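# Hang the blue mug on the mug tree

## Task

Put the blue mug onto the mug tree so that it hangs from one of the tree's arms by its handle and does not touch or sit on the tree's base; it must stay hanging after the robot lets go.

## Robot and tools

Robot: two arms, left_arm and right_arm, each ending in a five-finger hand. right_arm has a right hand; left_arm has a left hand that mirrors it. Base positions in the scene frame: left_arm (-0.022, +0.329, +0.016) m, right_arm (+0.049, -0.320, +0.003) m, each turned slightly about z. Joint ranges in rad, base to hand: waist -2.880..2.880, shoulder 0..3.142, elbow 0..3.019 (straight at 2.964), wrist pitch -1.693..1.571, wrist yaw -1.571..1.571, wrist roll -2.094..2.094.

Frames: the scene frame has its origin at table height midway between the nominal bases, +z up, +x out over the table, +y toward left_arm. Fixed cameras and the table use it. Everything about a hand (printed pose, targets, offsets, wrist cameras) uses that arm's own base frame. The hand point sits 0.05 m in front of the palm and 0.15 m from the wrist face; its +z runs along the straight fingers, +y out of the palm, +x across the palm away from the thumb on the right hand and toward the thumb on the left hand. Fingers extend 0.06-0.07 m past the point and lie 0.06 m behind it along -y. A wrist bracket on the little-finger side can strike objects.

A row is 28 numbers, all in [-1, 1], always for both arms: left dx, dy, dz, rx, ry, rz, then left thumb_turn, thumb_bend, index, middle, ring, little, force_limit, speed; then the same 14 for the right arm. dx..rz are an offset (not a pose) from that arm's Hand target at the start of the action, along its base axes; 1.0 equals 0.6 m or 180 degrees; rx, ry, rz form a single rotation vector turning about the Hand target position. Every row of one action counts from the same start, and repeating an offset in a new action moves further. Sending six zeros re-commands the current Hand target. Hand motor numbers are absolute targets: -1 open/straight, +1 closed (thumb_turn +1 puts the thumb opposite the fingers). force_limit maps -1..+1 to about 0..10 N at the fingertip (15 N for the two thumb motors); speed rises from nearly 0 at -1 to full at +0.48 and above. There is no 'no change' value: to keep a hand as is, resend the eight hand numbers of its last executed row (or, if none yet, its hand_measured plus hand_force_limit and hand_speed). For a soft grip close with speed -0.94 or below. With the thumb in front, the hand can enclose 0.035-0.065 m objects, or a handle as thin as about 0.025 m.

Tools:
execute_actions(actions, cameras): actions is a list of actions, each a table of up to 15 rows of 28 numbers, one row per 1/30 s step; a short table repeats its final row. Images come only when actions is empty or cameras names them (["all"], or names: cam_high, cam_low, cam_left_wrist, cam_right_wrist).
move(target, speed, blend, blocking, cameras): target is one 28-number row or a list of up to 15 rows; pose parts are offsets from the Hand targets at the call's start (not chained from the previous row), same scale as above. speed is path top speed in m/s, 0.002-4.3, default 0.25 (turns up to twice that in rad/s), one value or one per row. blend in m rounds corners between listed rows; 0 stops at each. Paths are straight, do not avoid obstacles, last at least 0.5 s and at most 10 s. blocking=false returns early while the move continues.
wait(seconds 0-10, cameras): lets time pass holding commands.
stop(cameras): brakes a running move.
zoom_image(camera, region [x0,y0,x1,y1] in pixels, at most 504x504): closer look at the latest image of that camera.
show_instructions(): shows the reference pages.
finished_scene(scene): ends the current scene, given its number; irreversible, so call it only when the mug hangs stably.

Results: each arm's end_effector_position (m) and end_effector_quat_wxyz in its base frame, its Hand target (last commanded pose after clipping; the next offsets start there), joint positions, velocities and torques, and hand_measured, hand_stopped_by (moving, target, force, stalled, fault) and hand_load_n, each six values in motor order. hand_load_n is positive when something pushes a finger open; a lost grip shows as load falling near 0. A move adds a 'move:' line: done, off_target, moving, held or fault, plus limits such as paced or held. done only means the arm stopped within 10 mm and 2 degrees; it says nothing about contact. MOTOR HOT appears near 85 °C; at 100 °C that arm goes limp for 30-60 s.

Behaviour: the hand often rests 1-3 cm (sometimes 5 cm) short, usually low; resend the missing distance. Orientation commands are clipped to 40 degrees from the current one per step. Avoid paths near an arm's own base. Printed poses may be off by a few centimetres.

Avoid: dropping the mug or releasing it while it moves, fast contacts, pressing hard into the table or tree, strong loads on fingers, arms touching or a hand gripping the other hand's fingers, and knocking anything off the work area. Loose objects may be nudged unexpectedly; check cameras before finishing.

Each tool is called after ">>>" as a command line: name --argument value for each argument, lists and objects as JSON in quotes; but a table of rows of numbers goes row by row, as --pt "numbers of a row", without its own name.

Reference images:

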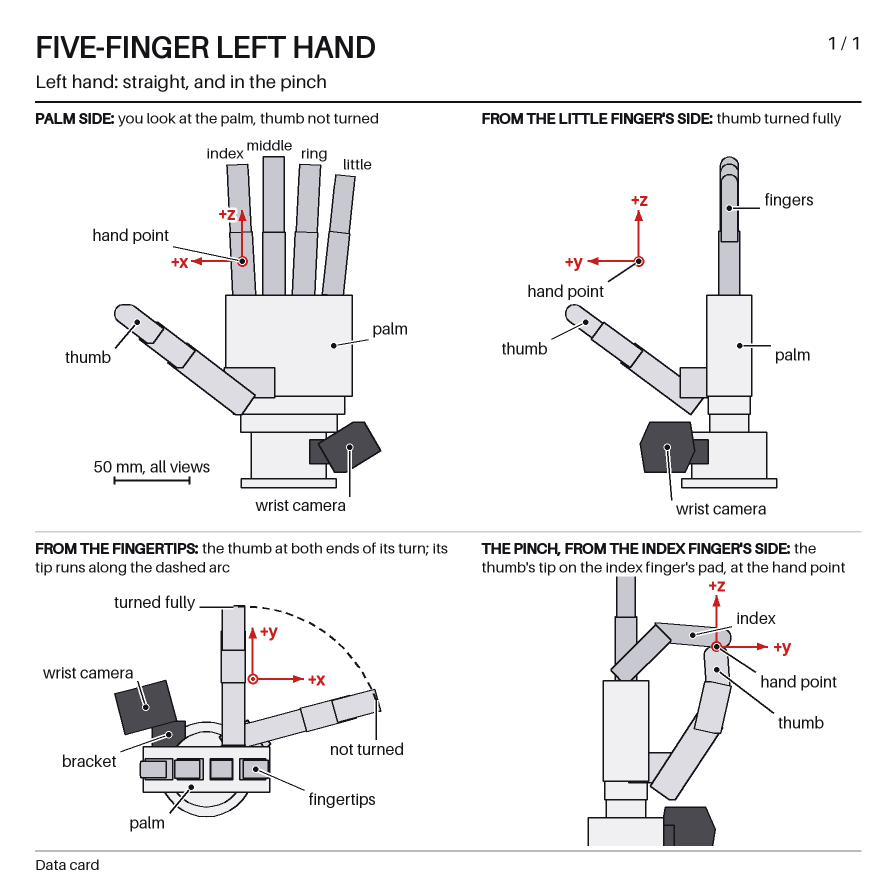

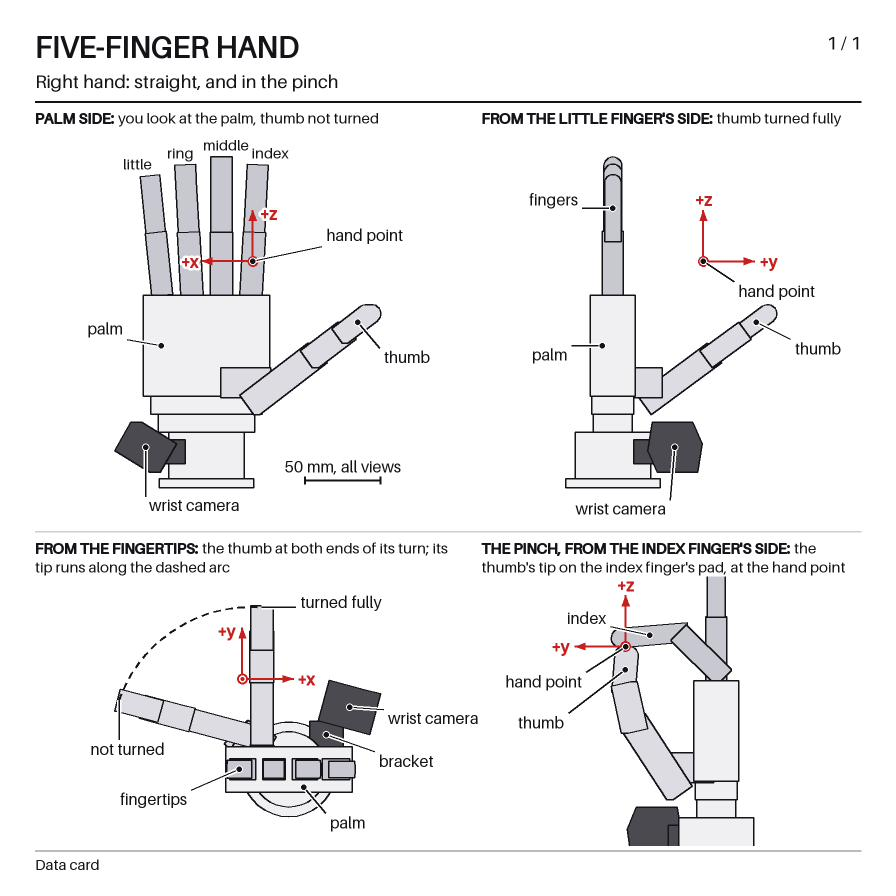

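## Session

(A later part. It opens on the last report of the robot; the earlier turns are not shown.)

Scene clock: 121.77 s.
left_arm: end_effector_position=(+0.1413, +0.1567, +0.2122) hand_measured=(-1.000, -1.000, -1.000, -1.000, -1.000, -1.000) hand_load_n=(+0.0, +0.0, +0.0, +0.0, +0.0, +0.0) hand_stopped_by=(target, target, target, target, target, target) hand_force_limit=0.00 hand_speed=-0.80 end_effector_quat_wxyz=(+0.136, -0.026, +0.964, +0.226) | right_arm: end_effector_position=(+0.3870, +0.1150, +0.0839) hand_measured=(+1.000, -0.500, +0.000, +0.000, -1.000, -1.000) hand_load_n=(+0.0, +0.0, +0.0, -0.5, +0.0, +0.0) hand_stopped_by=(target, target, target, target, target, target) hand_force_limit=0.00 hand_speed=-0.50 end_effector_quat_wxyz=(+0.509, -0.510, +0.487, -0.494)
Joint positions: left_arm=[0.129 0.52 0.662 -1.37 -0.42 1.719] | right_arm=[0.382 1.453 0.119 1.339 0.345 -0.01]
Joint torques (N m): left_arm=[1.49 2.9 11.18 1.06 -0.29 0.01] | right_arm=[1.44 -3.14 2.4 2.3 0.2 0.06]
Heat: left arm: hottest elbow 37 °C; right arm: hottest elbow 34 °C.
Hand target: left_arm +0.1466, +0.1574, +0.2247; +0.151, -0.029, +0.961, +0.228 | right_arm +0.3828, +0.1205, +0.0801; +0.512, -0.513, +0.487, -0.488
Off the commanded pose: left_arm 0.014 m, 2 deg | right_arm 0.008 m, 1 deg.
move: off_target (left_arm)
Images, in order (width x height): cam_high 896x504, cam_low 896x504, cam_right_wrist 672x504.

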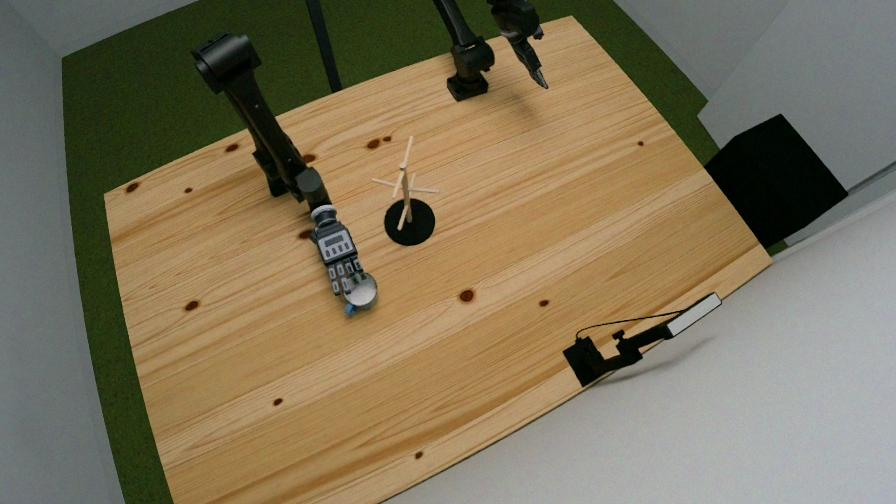

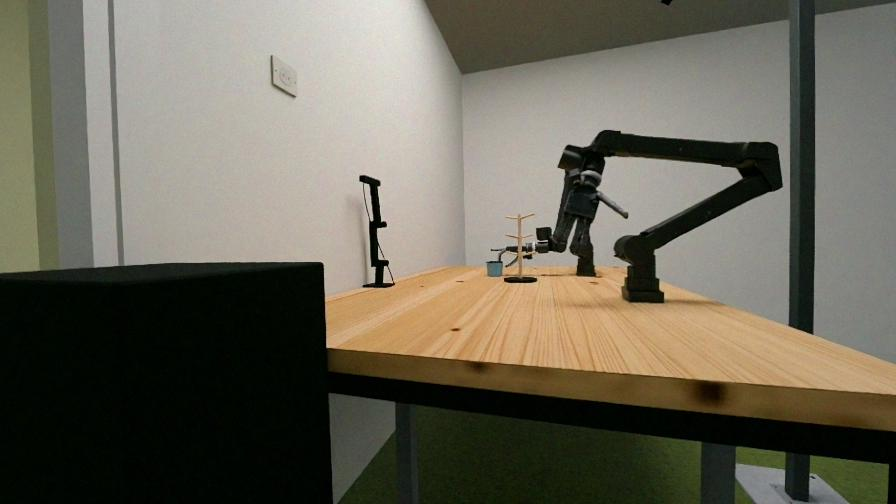

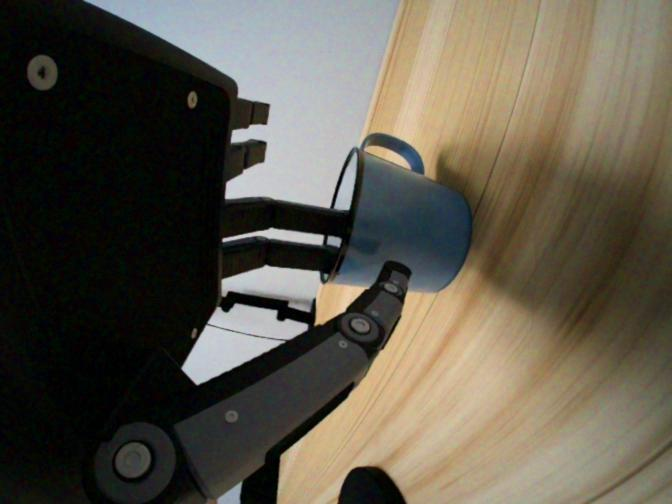

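>>> move --target '[0,0,0,0,0,0,-1,-1,-1,-1,-1,-1,0,-0.8, 0,0,-0.058,0,0,0,1,-0.5,0,0,-1,-1,0,-0.5]' --speed 0.08 --cameras '["cam_high","cam_low","cam_right_wrist"]'

>>> zoom_image --camera "cam_high" --region '[290, 200, 400, 330]'

>>> zoom_image --camera "cam_low" --region '[460, 200, 560, 290]'

Scene clock: 123.77 s.
left_arm: end_effector_position=(+0.1413, +0.1567, +0.2122) hand_measured=(-1.000, -1.000, -1.000, -1.000, -1.000, -1.000) hand_load_n=(+0.0, +0.0, +0.0, +0.0, +0.0, +0.0) hand_stopped_by=(target, target, target, target, target, target) hand_force_limit=0.00 hand_speed=-0.80 end_effector_quat_wxyz=(+0.136, -0.026, +0.964, +0.226) | right_arm: end_effector_position=(+0.3854, +0.1142, +0.0491) hand_measured=(+1.000, -0.500, +0.000, +0.000, -1.000, -1.000) hand_load_n=(+0.0, +0.0, +0.0, +0.0, +0.0, +0.0) hand_stopped_by=(target, target, target, target, target, target) hand_force_limit=0.00 hand_speed=-0.50 end_effector_quat_wxyz=(+0.502, -0.516, +0.492, -0.490)
Joint positions: left_arm=[0.129 0.52 0.662 -1.37 -0.42 1.719] | right_arm=[0.382 1.711 0.119 1.575 0.347 -0.007]
Joint torques (N m): left_arm=[1.38 2.49 11.11 1.01 -0.3 -0.03] | right_arm=[1.44 -4.42 1.01 2.32 0.12 0.09]
Heat: left arm: hottest elbow 37 °C; right arm: hottest elbow 34 °C.
Hand target: left_arm +0.1466, +0.1574, +0.2247; +0.151, -0.029, +0.961, +0.228 | right_arm +0.3828, +0.1204, +0.0451; +0.512, -0.514, +0.487, -0.488
Off the commanded pose: left_arm 0.014 m, 2 deg | right_arm 0.008 m, 1 deg.
joint sent to its limit (right arm) — joint 4 (wrist pitch), upper limit. The joint targets still meet the commanded pose.
move: off_target (left_arm)
Images, in order (width x height): cam_high 896x504, cam_low 896x504, cam_right_wrist 672x504.

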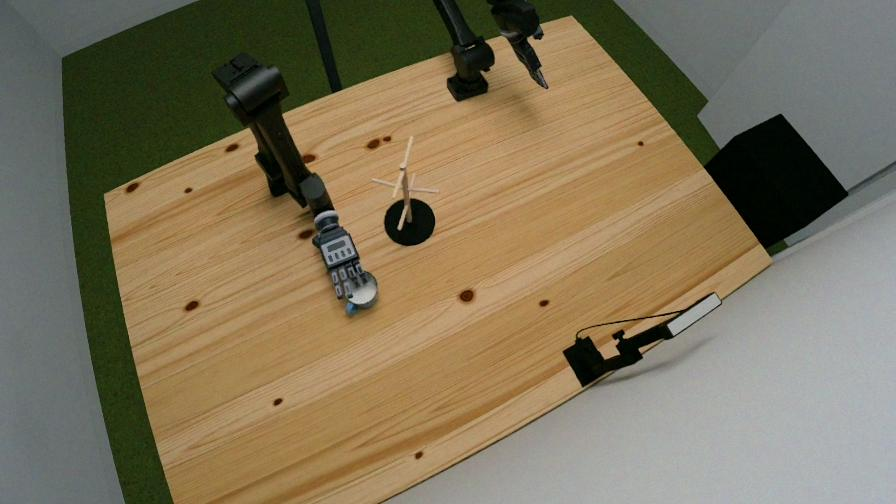

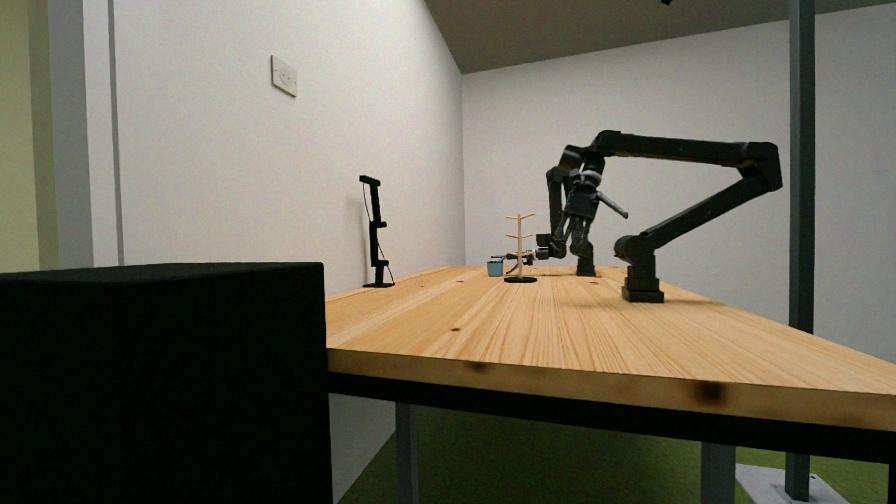

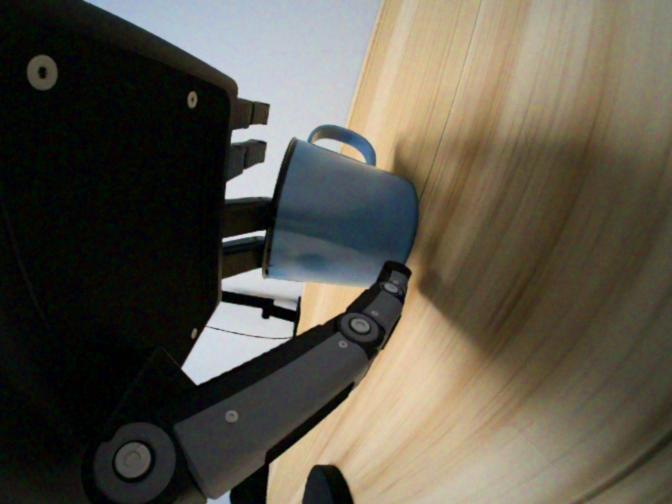

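Scaled by 3.877 from the camera's 896x504 image, which has a finer 1280x720 frame.

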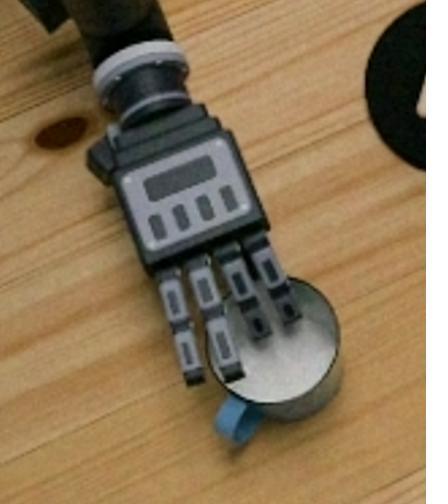

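Scaled by 5.040 from the camera's 896x504 image, which has a finer 1280x720 frame.

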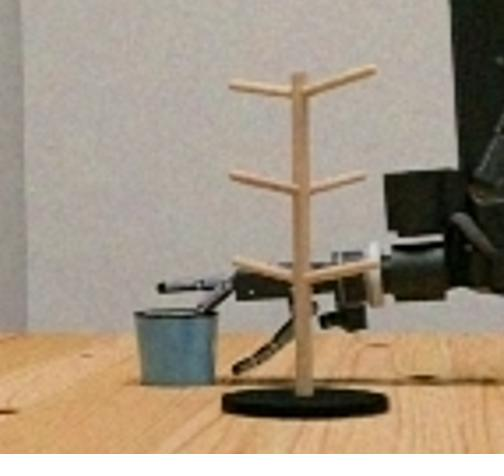

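>>> move --target '[0,0,0,0,0,0,-1,-1,-1,-1,-1,-1,0,-0.8, 0,0,0,0,0,0,1,0.05,0.8,0.8,-1,-1,-0.3,-0.92]' --speed 0.08 --cameras '["cam_high","cam_low","cam_right_wrist"]'

>>> zoom_image --camera "cam_high" --region '[290, 200, 400, 330]'

>>> zoom_image --camera "cam_low" --region '[460, 200, 560, 290]'

Scene clock: 127.37 s.
left_arm: end_effector_position=(+0.1413, +0.1567, +0.2122) hand_measured=(-1.000, -1.000, -1.000, -1.000, -1.000, -1.000) hand_load_n=(+0.0, +0.0, +0.0, +0.0, +0.0, +0.0) hand_stopped_by=(target, target, target, target, target, target) hand_force_limit=0.00 hand_speed=-0.80 end_effector_quat_wxyz=(+0.136, -0.026, +0.964, +0.226) | right_arm: end_effector_position=(+0.3855, +0.1142, +0.0494) hand_measured=(+1.000, -0.358, +0.276, +0.268, -1.000, -1.000) hand_load_n=(+0.0, +5.0, +4.5, +5.0, +0.0, +0.0) hand_stopped_by=(target, force, force, force, target, target) hand_force_limit=-0.30 hand_speed=-0.92 end_effector_quat_wxyz=(+0.503, -0.515, +0.492, -0.490)
Joint positions: left_arm=[0.129 0.52 0.662 -1.37 -0.42 1.719] | right_arm=[0.382 1.712 0.119 1.578 0.347 -0.006]
Joint torques (N m): left_arm=[0.97 2.78 11.1 1.13 -0.26 0.02] | right_arm=[1.55 -4.42 0.96 2.21 0.12 0.08]
Heat: left arm: hottest elbow 37 °C; right arm: hottest shoulder 33 °C.
Hand target: left_arm +0.1466, +0.1574, +0.2247; +0.151, -0.029, +0.961, +0.228 | right_arm +0.3828, +0.1204, +0.0452; +0.512, -0.513, +0.487, -0.488
Off the commanded pose: left_arm 0.014 m, 2 deg | right_arm 0.008 m, 1 deg.
joint sent to its limit (right arm) — joint 4 (wrist pitch), upper limit. The joint targets still meet the commanded pose.
move: off_target (left_arm)
Images, in order (width x height): cam_high 896x504, cam_low 896x504, cam_right_wrist 672x504.

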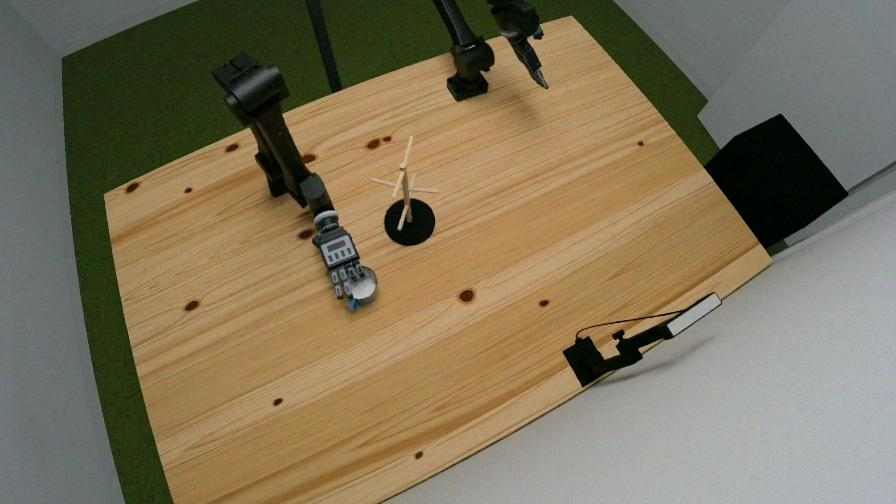

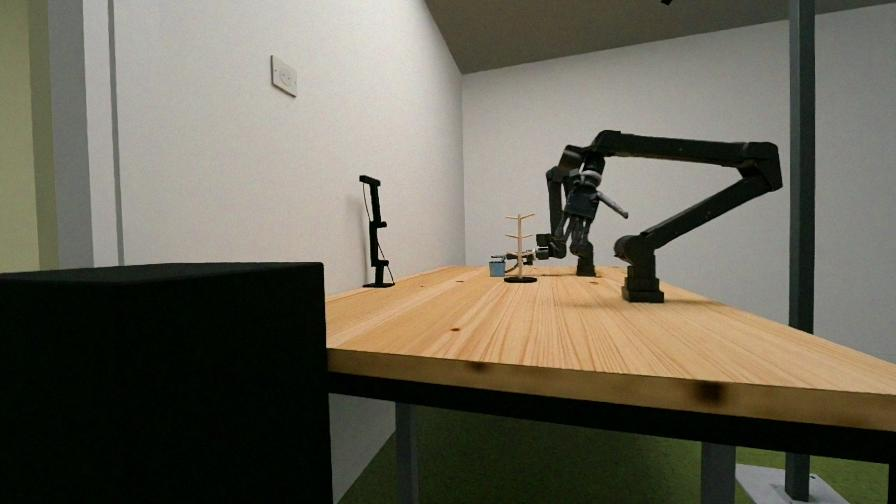

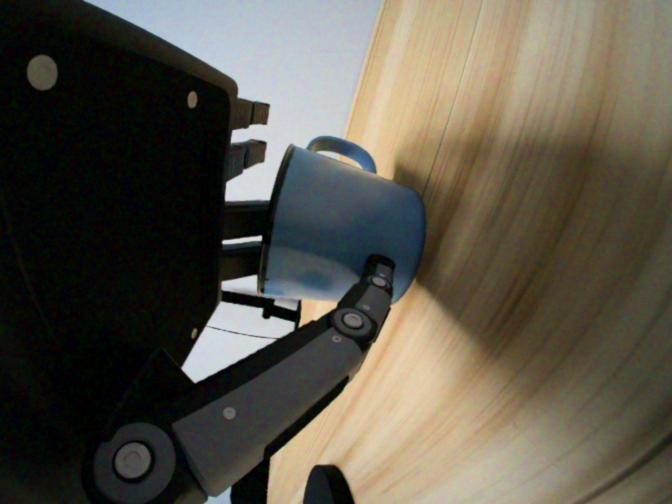

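Scaled by 3.877 from the camera's 896x504 image, which has a finer 1280x720 frame.

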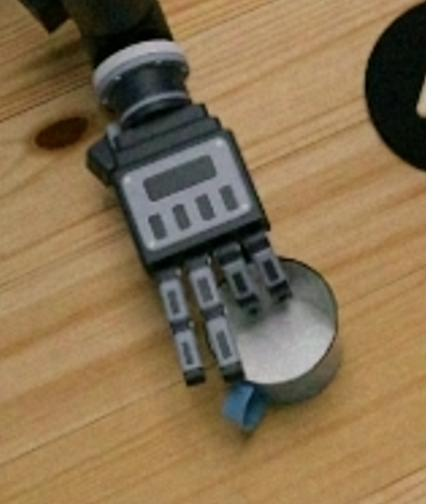

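Scaled by 5.040 from the camera's 896x504 image, which has a finer 1280x720 frame.

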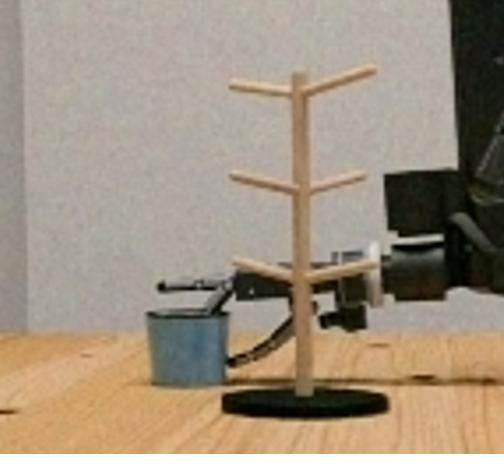

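>>> move --target '[0,0,0,0,0,0,-1,-1,-1,-1,-1,-1,0,-0.8, 0,0,0.07,0,0,0,1,0.05,0.8,0.8,-1,-1,-0.3,-0.92]' --speed 0.06 --cameras '["cam_low","cam_right_wrist"]'

>>> zoom_image --camera "cam_low" --region '[460, 200, 560, 290]'

Scene clock: 130.00 s.
left_arm: end_effector_position=(+0.1413, +0.1567, +0.2122) hand_measured=(-1.000, -1.000, -1.000, -1.000, -1.000, -1.000) hand_load_n=(+0.0, +0.0, +0.0, +0.0, +0.0, +0.0) hand_stopped_by=(target, target, target, target, target, target) hand_force_limit=0.00 hand_speed=-0.80 end_effector_quat_wxyz=(+0.136, -0.026, +0.964, +0.226) | right_arm: end_effector_position=(+0.3827, +0.1133, +0.0789) hand_measured=(+1.000, -0.358, +0.276, +0.268, -1.000, -1.000) hand_load_n=(+0.0, +5.5, +5.0, +6.0, +0.0, +0.0) hand_stopped_by=(target, force, force, force, target, target) hand_force_limit=-0.30 hand_speed=-0.92 end_effector_quat_wxyz=(+0.500, -0.518, +0.493, -0.489)
Joint positions: left_arm=[0.129 0.52 0.662 -1.37 -0.42 1.719] | right_arm=[0.383 1.428 0.112 1.292 0.347 -0.006]
Joint torques (N m): left_arm=[1.38 3.31 11.18 0.95 -0.28 0.06] | right_arm=[1.44 -5.71 3.17 1.91 0.16 0.03]
Heat: left arm: hottest elbow 37 °C; right arm: hottest shoulder 33 °C.
Hand target: left_arm +0.1466, +0.1574, +0.2247; +0.151, -0.029, +0.961, +0.228 | right_arm +0.3828, +0.1205, +0.0873; +0.512, -0.513, +0.487, -0.488
Off the commanded pose: left_arm 0.014 m, 2 deg | right_arm 0.011 m, 2 deg.
move: off_target (left_arm, right_arm)
Images, in order (width x height): cam_low 896x504, cam_right_wrist 672x504.

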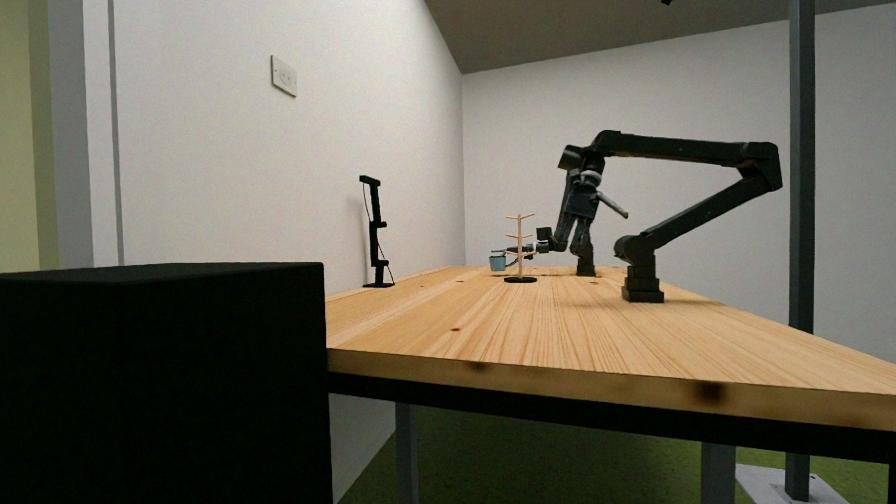

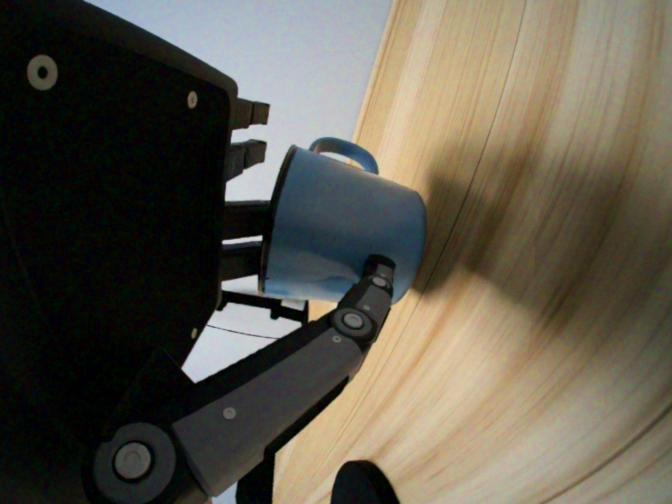

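Scaled by 5.040 from the camera's 896x504 image, which has a finer 1280x720 frame.

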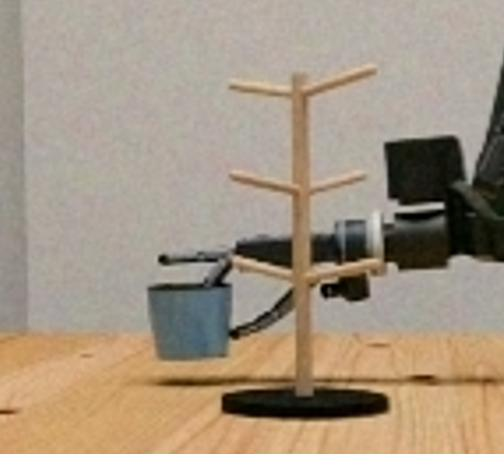

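>>> move --target '[0,0,0,0,0,0,-1,-1,-1,-1,-1,-1,0,-0.8, -0.0253,-0.129,0.0212,0,0,0.3056,1,0.05,0.8,0.8,-1,-1,-0.3,-0.92]' --speed 0.15 --cameras '["cam_high","cam_low","cam_right_wrist"]'

Scene clock: 136.03 s.
left_arm: end_effector_position=(+0.1413, +0.1567, +0.2122) hand_measured=(-1.000, -1.000, -1.000, -1.000, -1.000, -1.000) hand_load_n=(+0.0, +0.0, +0.0, +0.0, +0.0, +0.0) hand_stopped_by=(target, target, target, target, target, target) hand_force_limit=0.00 hand_speed=-0.80 end_effector_quat_wxyz=(+0.136, -0.026, +0.964, +0.226) | right_arm: end_effector_position=(+0.3567, +0.0532, +0.0973) hand_measured=(+1.000, -0.358, +0.276, +0.268, -1.000, -1.000) hand_load_n=(+0.5, +6.0, +5.0, +5.5, +0.0, +0.0) hand_stopped_by=(target, force, force, force, target, target) hand_force_limit=-0.30 hand_speed=-0.92 end_effector_quat_wxyz=(+0.681, -0.680, +0.195, -0.188)
Joint positions: left_arm=[0.129 0.52 0.662 -1.37 -0.42 1.719] | right_arm=[-0.427 1.56 0.394 1.148 -1.449 -0.006]
Joint torques (N m): left_arm=[1.85 3.37 11.04 1.02 -0.24 0] | right_arm=[-1.44 -6.36 5.57 0.98 -0.11 -0.02]
Heat: left arm: hottest elbow 38 °C; right arm: hottest shoulder 33 °C.
Hand target: left_arm +0.1466, +0.1574, +0.2247; +0.151, -0.029, +0.961, +0.228 | right_arm +0.3677, +0.0430, +0.1000; +0.679, -0.680, +0.195, -0.196
Off the commanded pose: left_arm 0.014 m, 2 deg | right_arm 0.015 m, 1 deg.
move: off_target (left_arm, right_arm)
Images, in order (width x height): cam_high 896x504, cam_low 896x504, cam_right_wrist 672x504.

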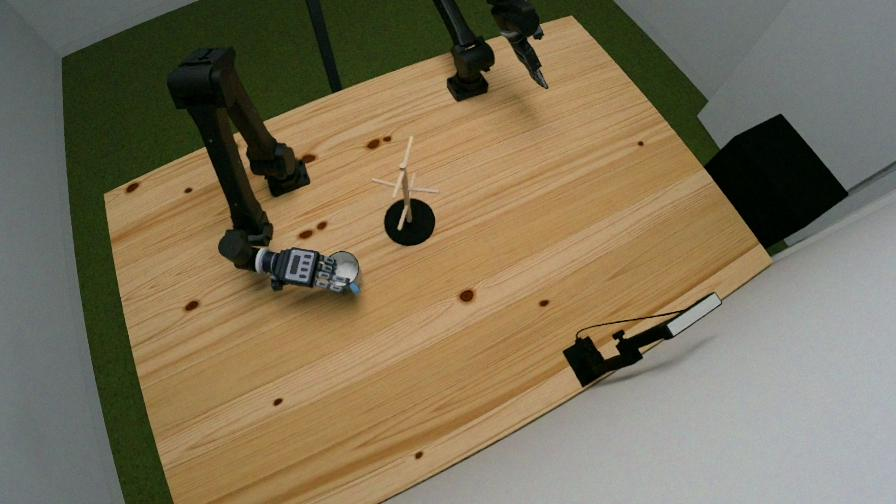

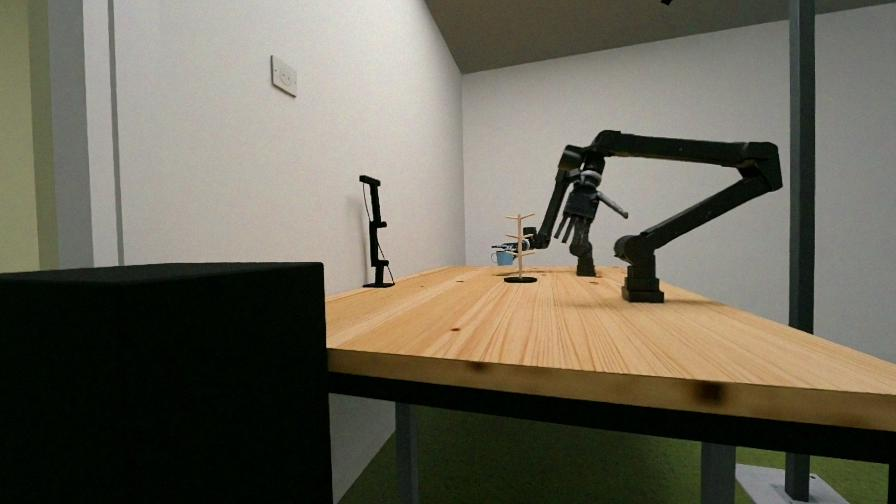

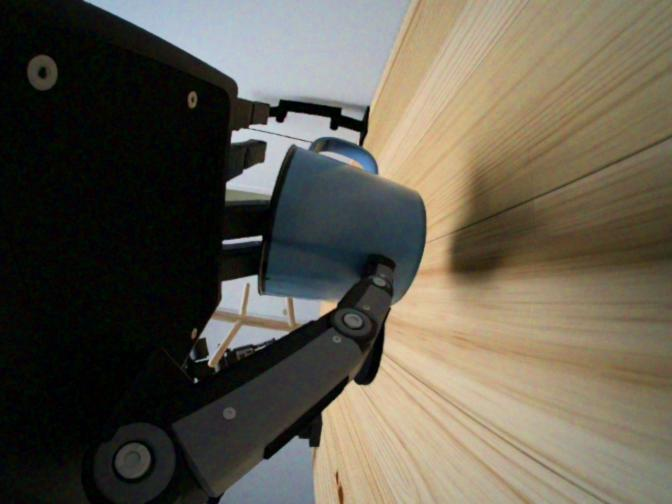

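>>> move --target '[0,0,0,0,0,0,-1,-1,-1,-1,-1,-1,0,-0.8, 0,0,-0.0767,0,0,0,1,0.05,0.8,0.8,-1,-1,-0.3,-0.92]' --speed 0.06 --cameras '["cam_high","cam_low","cam_right_wrist"]'

>>> zoom_image --camera "cam_low" --region '[460, 200, 560, 290]'

Scene clock: 138.93 s.
left_arm: end_effector_position=(+0.1413, +0.1567, +0.2122) hand_measured=(-1.000, -1.000, -1.000, -1.000, -1.000, -1.000) hand_load_n=(+0.0, +0.0, +0.0, +0.0, +0.0, +0.0) hand_stopped_by=(target, target, target, target, target, target) hand_force_limit=0.00 hand_speed=-0.80 end_effector_quat_wxyz=(+0.136, -0.026, +0.964, +0.226) | right_arm: end_effector_position=(+0.3592, +0.0516, +0.0530) hand_measured=(+1.000, -0.358, +0.276, +0.268, -1.000, -1.000) hand_load_n=(+0.5, +6.0, +5.0, +5.5, -0.5, +0.0) hand_stopped_by=(target, force, force, force, target, target) hand_force_limit=-0.30 hand_speed=-0.92 end_effector_quat_wxyz=(+0.678, -0.683, +0.194, -0.188)
Joint positions: left_arm=[0.129 0.52 0.662 -1.37 -0.42 1.719] | right_arm=[-0.427 1.741 0.398 1.27 -1.449 -0.065]
Joint torques (N m): left_arm=[1.44 2.49 11.03 0.91 -0.21 0.01] | right_arm=[-1.32 -7.41 3.77 1.81 -0.12 0.14]
Heat: left arm: hottest elbow 38 °C; right arm: hottest shoulder 33 °C.
Hand target: left_arm +0.1466, +0.1574, +0.2247; +0.151, -0.029, +0.961, +0.228 | right_arm +0.3676, +0.0430, +0.0540; +0.679, -0.680, +0.195, -0.196
Off the commanded pose: left_arm 0.014 m, 2 deg | right_arm 0.012 m, 1 deg.
move: off_target (left_arm, right_arm)
Images, in order (width x height): cam_high 896x504, cam_low 896x504, cam_right_wrist 672x504.

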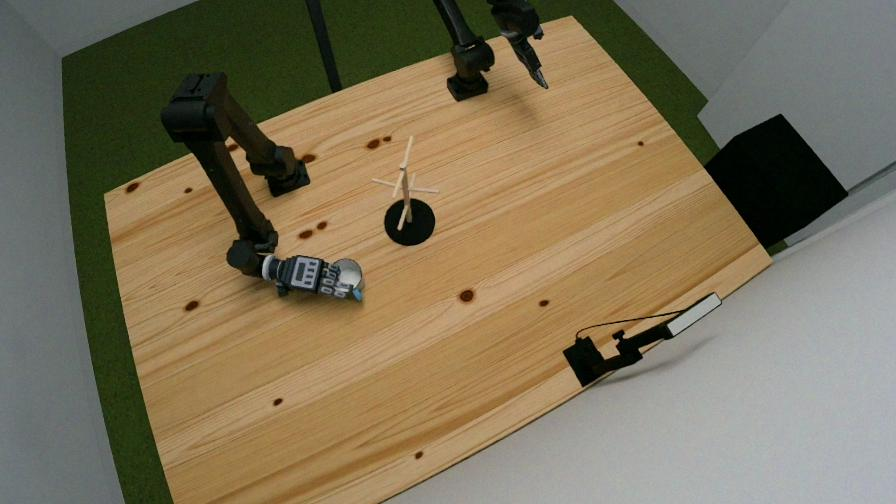

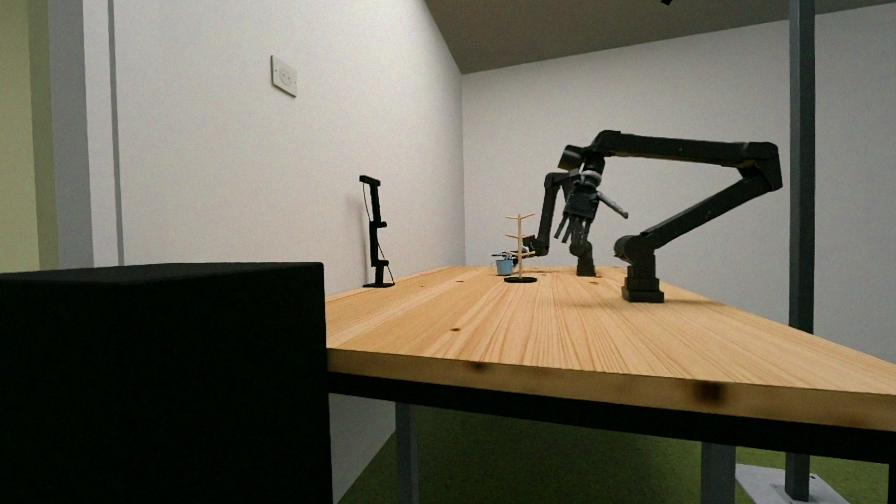

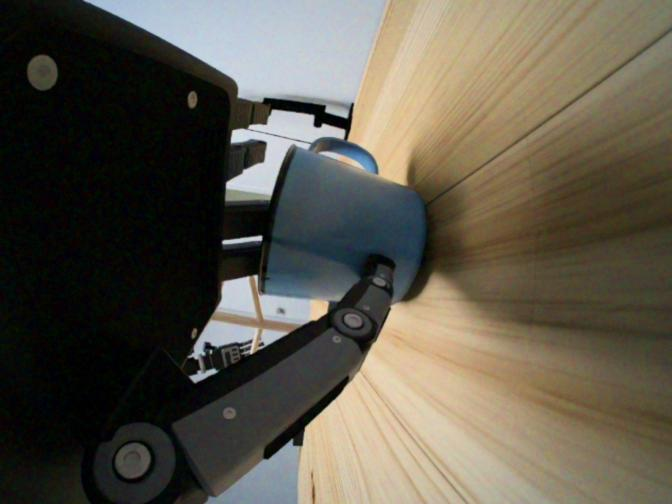

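Scaled by 5.040 from the camera's 896x504 image, which has a finer 1280x720 frame.

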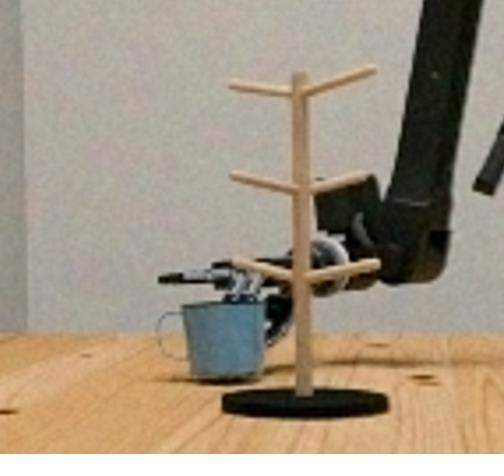

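>>> move --target '[0,0,0,0,0,0,-1,-1,-1,-1,-1,-1,0,-0.8, 0,0,-0.008,0,0,0,1,0.05,0.8,0.8,-1,-1,-0.3,-0.92]' --speed 0.03 --cameras '["cam_low"]'

>>> zoom_image --camera "cam_low" --region '[480, 240, 540, 290]'

Scene clock: 140.90 s.
left_arm: end_effector_position=(+0.1413, +0.1567, +0.2122) hand_measured=(-1.000, -1.000, -1.000, -1.000, -1.000, -1.000) hand_load_n=(+0.0, +0.0, +0.0, +0.0, +0.0, +0.0) hand_stopped_by=(target, target, target, target, target, target) hand_force_limit=0.00 hand_speed=-0.80 end_effector_quat_wxyz=(+0.136, -0.026, +0.964, +0.226) | right_arm: end_effector_position=(+0.3590, +0.0518, +0.0483) hand_measured=(+1.000, -0.358, +0.276, +0.268, -1.000, -1.000) hand_load_n=(+0.5, +5.5, +5.0, +6.0, +0.0, +0.0) hand_stopped_by=(target, force, force, force, target, target) hand_force_limit=-0.30 hand_speed=-0.92 end_effector_quat_wxyz=(+0.679, -0.683, +0.194, -0.188)
Joint positions: left_arm=[0.129 0.52 0.662 -1.37 -0.42 1.719] | right_arm=[-0.427 1.765 0.398 1.3 -1.449 -0.06]
Joint torques (N m): left_arm=[1.03 2.84 11.21 1.21 -0.25 -0.02] | right_arm=[-1.26 -7.47 3.66 1.8 -0.11 0.11]
Heat: left arm: hottest elbow 38 °C; right arm: hottest shoulder 33 °C.
Hand target: left_arm +0.1466, +0.1574, +0.2247; +0.151, -0.029, +0.961, +0.228 | right_arm +0.3676, +0.0430, +0.0492; +0.679, -0.680, +0.195, -0.196
Off the commanded pose: left_arm 0.014 m, 2 deg | right_arm 0.012 m, 1 deg.
move: off_target (left_arm, right_arm)
Images, in order (width x height): cam_low 896x504.

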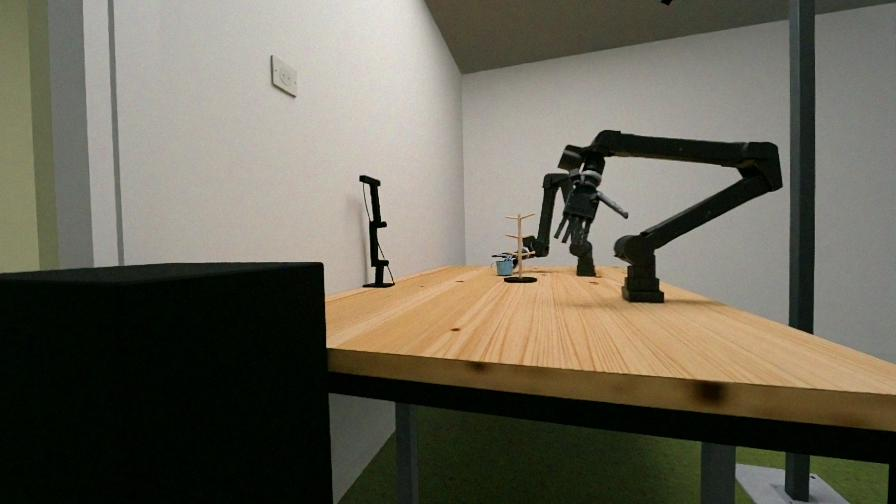

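Scaled by 8.400 from the camera's 896x504 image, which has a finer 1280x720 frame.

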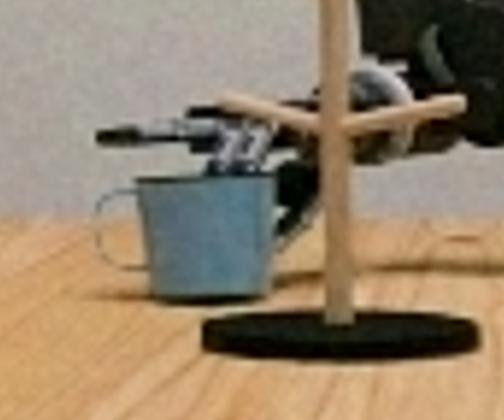

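>>> move --target '[0,0,0,0,0,0,-1,-1,-1,-1,-1,-1,0,-0.8, 0,0,0,0,0,0,1,-0.6,0,0,-1,-1,-0.3,-0.9]' --speed 0.03 --cameras '["cam_low","cam_right_wrist"]'

>>> zoom_image --camera "cam_low" --region '[480, 240, 540, 290]'

Scene clock: 144.97 s.
left_arm: end_effector_position=(+0.1413, +0.1567, +0.2122) hand_measured=(-1.000, -1.000, -1.000, -1.000, -1.000, -1.000) hand_load_n=(+0.0, +0.0, +0.0, +0.0, +0.0, +0.0) hand_stopped_by=(target, target, target, target, target, target) hand_force_limit=0.00 hand_speed=-0.80 end_effector_quat_wxyz=(+0.136, -0.026, +0.964, +0.226) | right_arm: end_effector_position=(+0.3616, +0.0507, +0.0513) hand_measured=(+1.000, -0.600, +0.000, +0.000, -1.000, -1.000) hand_load_n=(+0.0, +0.0, +0.0, +0.0, +0.0, +0.0) hand_stopped_by=(target, target, target, target, target, target) hand_force_limit=-0.30 hand_speed=-0.90 end_effector_quat_wxyz=(+0.679, -0.683, +0.190, -0.192)
Joint positions: left_arm=[0.129 0.52 0.662 -1.37 -0.42 1.719] | right_arm=[-0.427 1.765 0.404 1.324 -1.45 -0.041]
Joint torques (N m): left_arm=[1.2 2.02 11.08 0.91 -0.29 0] | right_arm=[-1.38 -7.06 3.36 1.68 -0.07 0.11]
Heat: left arm: hottest elbow 38 °C; right arm: hottest shoulder 33 °C.
Hand target: left_arm +0.1466, +0.1574, +0.2247; +0.151, -0.029, +0.961, +0.228 | right_arm +0.3677, +0.0430, +0.0492; +0.679, -0.680, +0.195, -0.196
Off the commanded pose: left_arm 0.014 m, 2 deg | right_arm 0.010 m, 1 deg.
move: off_target (left_arm)
Images, in order (width x height): cam_low 896x504, cam_right_wrist 672x504.

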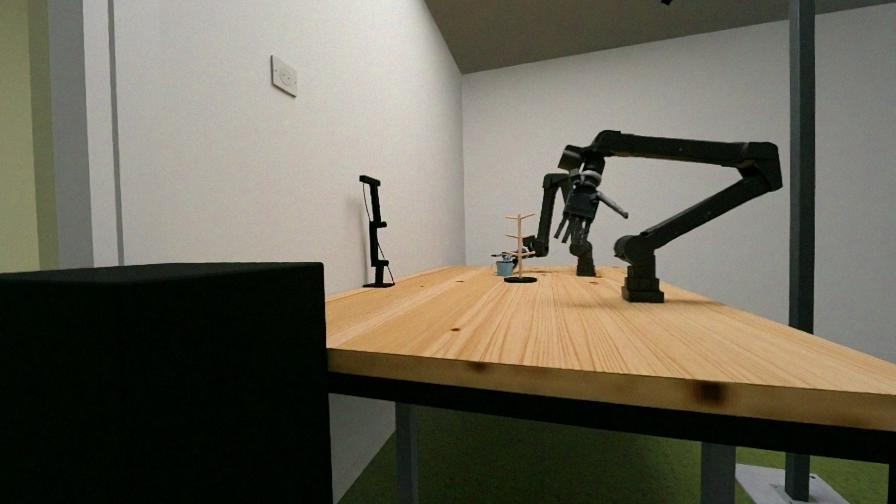

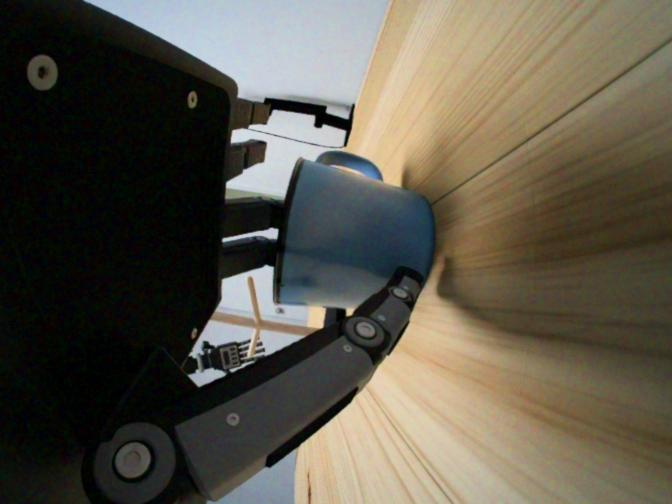

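Scaled by 8.400 from the camera's 896x504 image, which has a finer 1280x720 frame.

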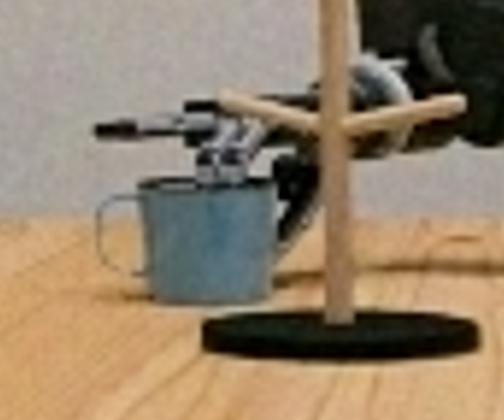

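>>> move --pt "0 0 0 0 0 0 -1 -1 -1 -1 -1 -1 0 -0.8 0 0 0.12 0 0 0 1 -0.6 0 0 -1 -1 -0.3 -0.9" --pt "0 0 0 0 0 0 -1 -1 -1 -1 -1 -1 0 -0.8 -0.09 -0.14 0.17 0 0 -0.15 1 -0.6 0 0 -1 -1 -0.3 -0.9" --speed 0.12 --blend '[0.01,0]' --cameras '["cam_high","cam_low","cam_right_wrist"]'

>>> zoom_image --camera "cam_high" --region '[310, 230, 400, 320]'

>>> zoom_image --camera "cam_low" --region '[460, 200, 560, 290]'

Scene clock: 149.60 s.
left_arm: end_effector_position=(+0.1413, +0.1567, +0.2122) hand_measured=(-1.000, -1.000, -1.000, -1.000, -1.000, -1.000) hand_load_n=(+0.0, +0.0, +0.0, +0.0, +0.0, +0.0) hand_stopped_by=(target, target, target, target, target, target) hand_force_limit=0.00 hand_speed=-0.80 end_effector_quat_wxyz=(+0.136, -0.026, +0.964, +0.226) | right_arm: end_effector_position=(+0.3156, -0.0365, +0.1521) hand_measured=(+1.000, -0.600, +0.000, +0.000, -1.000, -1.000) hand_load_n=(+0.0, +0.0, -0.5, +0.0, +0.0, +0.0) hand_stopped_by=(target, target, target, target, target, target) hand_force_limit=-0.30 hand_speed=-0.90 end_effector_quat_wxyz=(+0.620, -0.617, +0.344, -0.341)
Joint positions: left_arm=[0.129 0.52 0.662 -1.37 -0.42 1.719] | right_arm=[-0.779 1.097 0.247 0.858 -1.338 0.012]
Joint torques (N m): left_arm=[1.73 2.67 11.11 1.06 -0.28 0.02] | right_arm=[-1.55 -3.19 5.11 0.99 0.13 -0.11]
Heat: left arm: hottest elbow 38 °C; right arm: hottest shoulder 33 °C.
Hand target: left_arm +0.1466, +0.1574, +0.2247; +0.151, -0.029, +0.961, +0.228 | right_arm +0.3136, -0.0410, +0.1512; +0.614, -0.616, +0.348, -0.349
Off the commanded pose: left_arm 0.014 m, 2 deg | right_arm 0.005 m, 1 deg.
move: off_target (left_arm)
Images, in order (width x height): cam_high 896x504, cam_low 896x504, cam_right_wrist 672x504.

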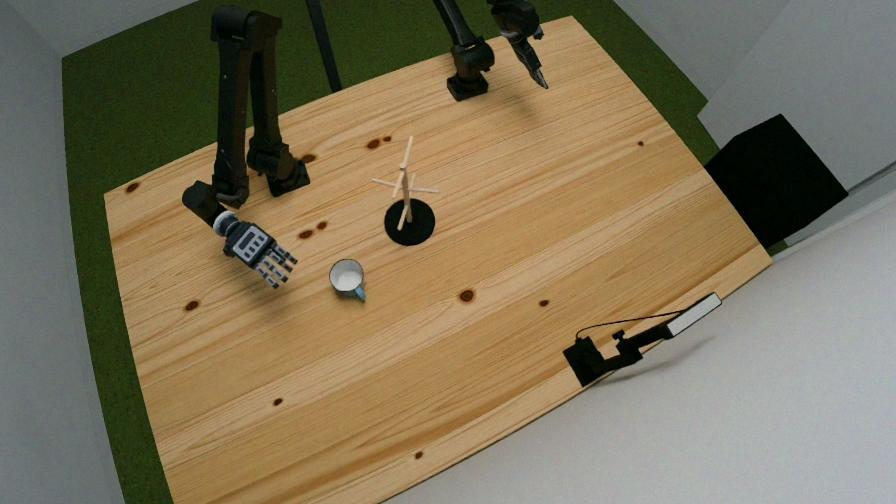

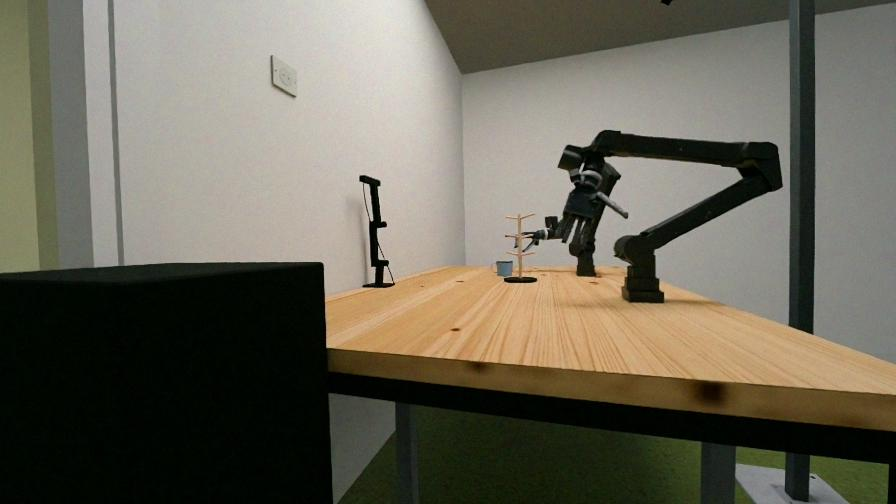

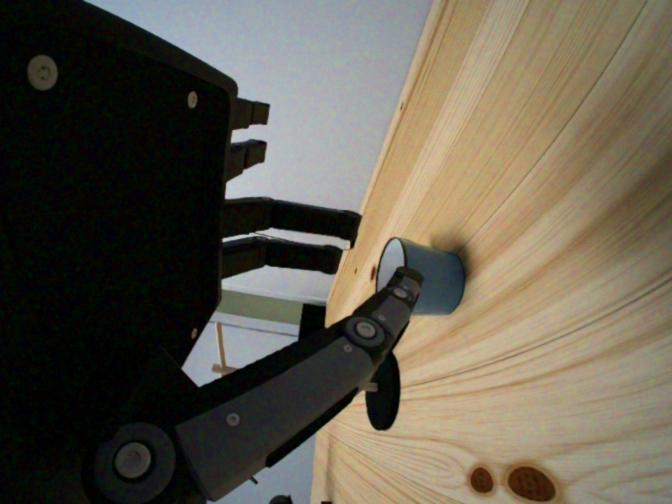

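Scaled by 5.600 from the camera's 896x504 image, which has a finer 1280x720 frame.

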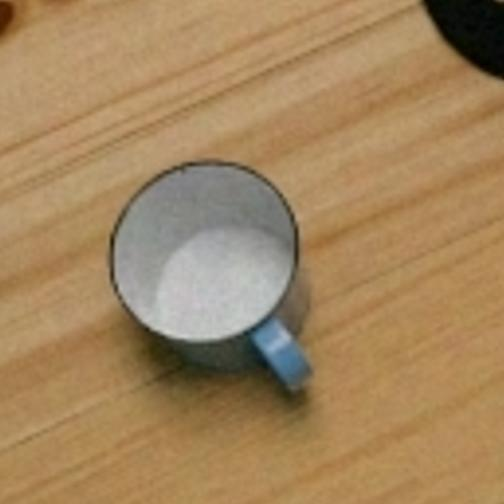

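Scaled by 5.040 from the camera's 896x504 image, which has a finer 1280x720 frame.

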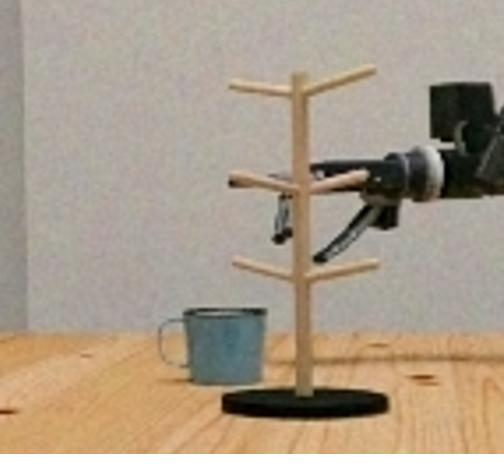

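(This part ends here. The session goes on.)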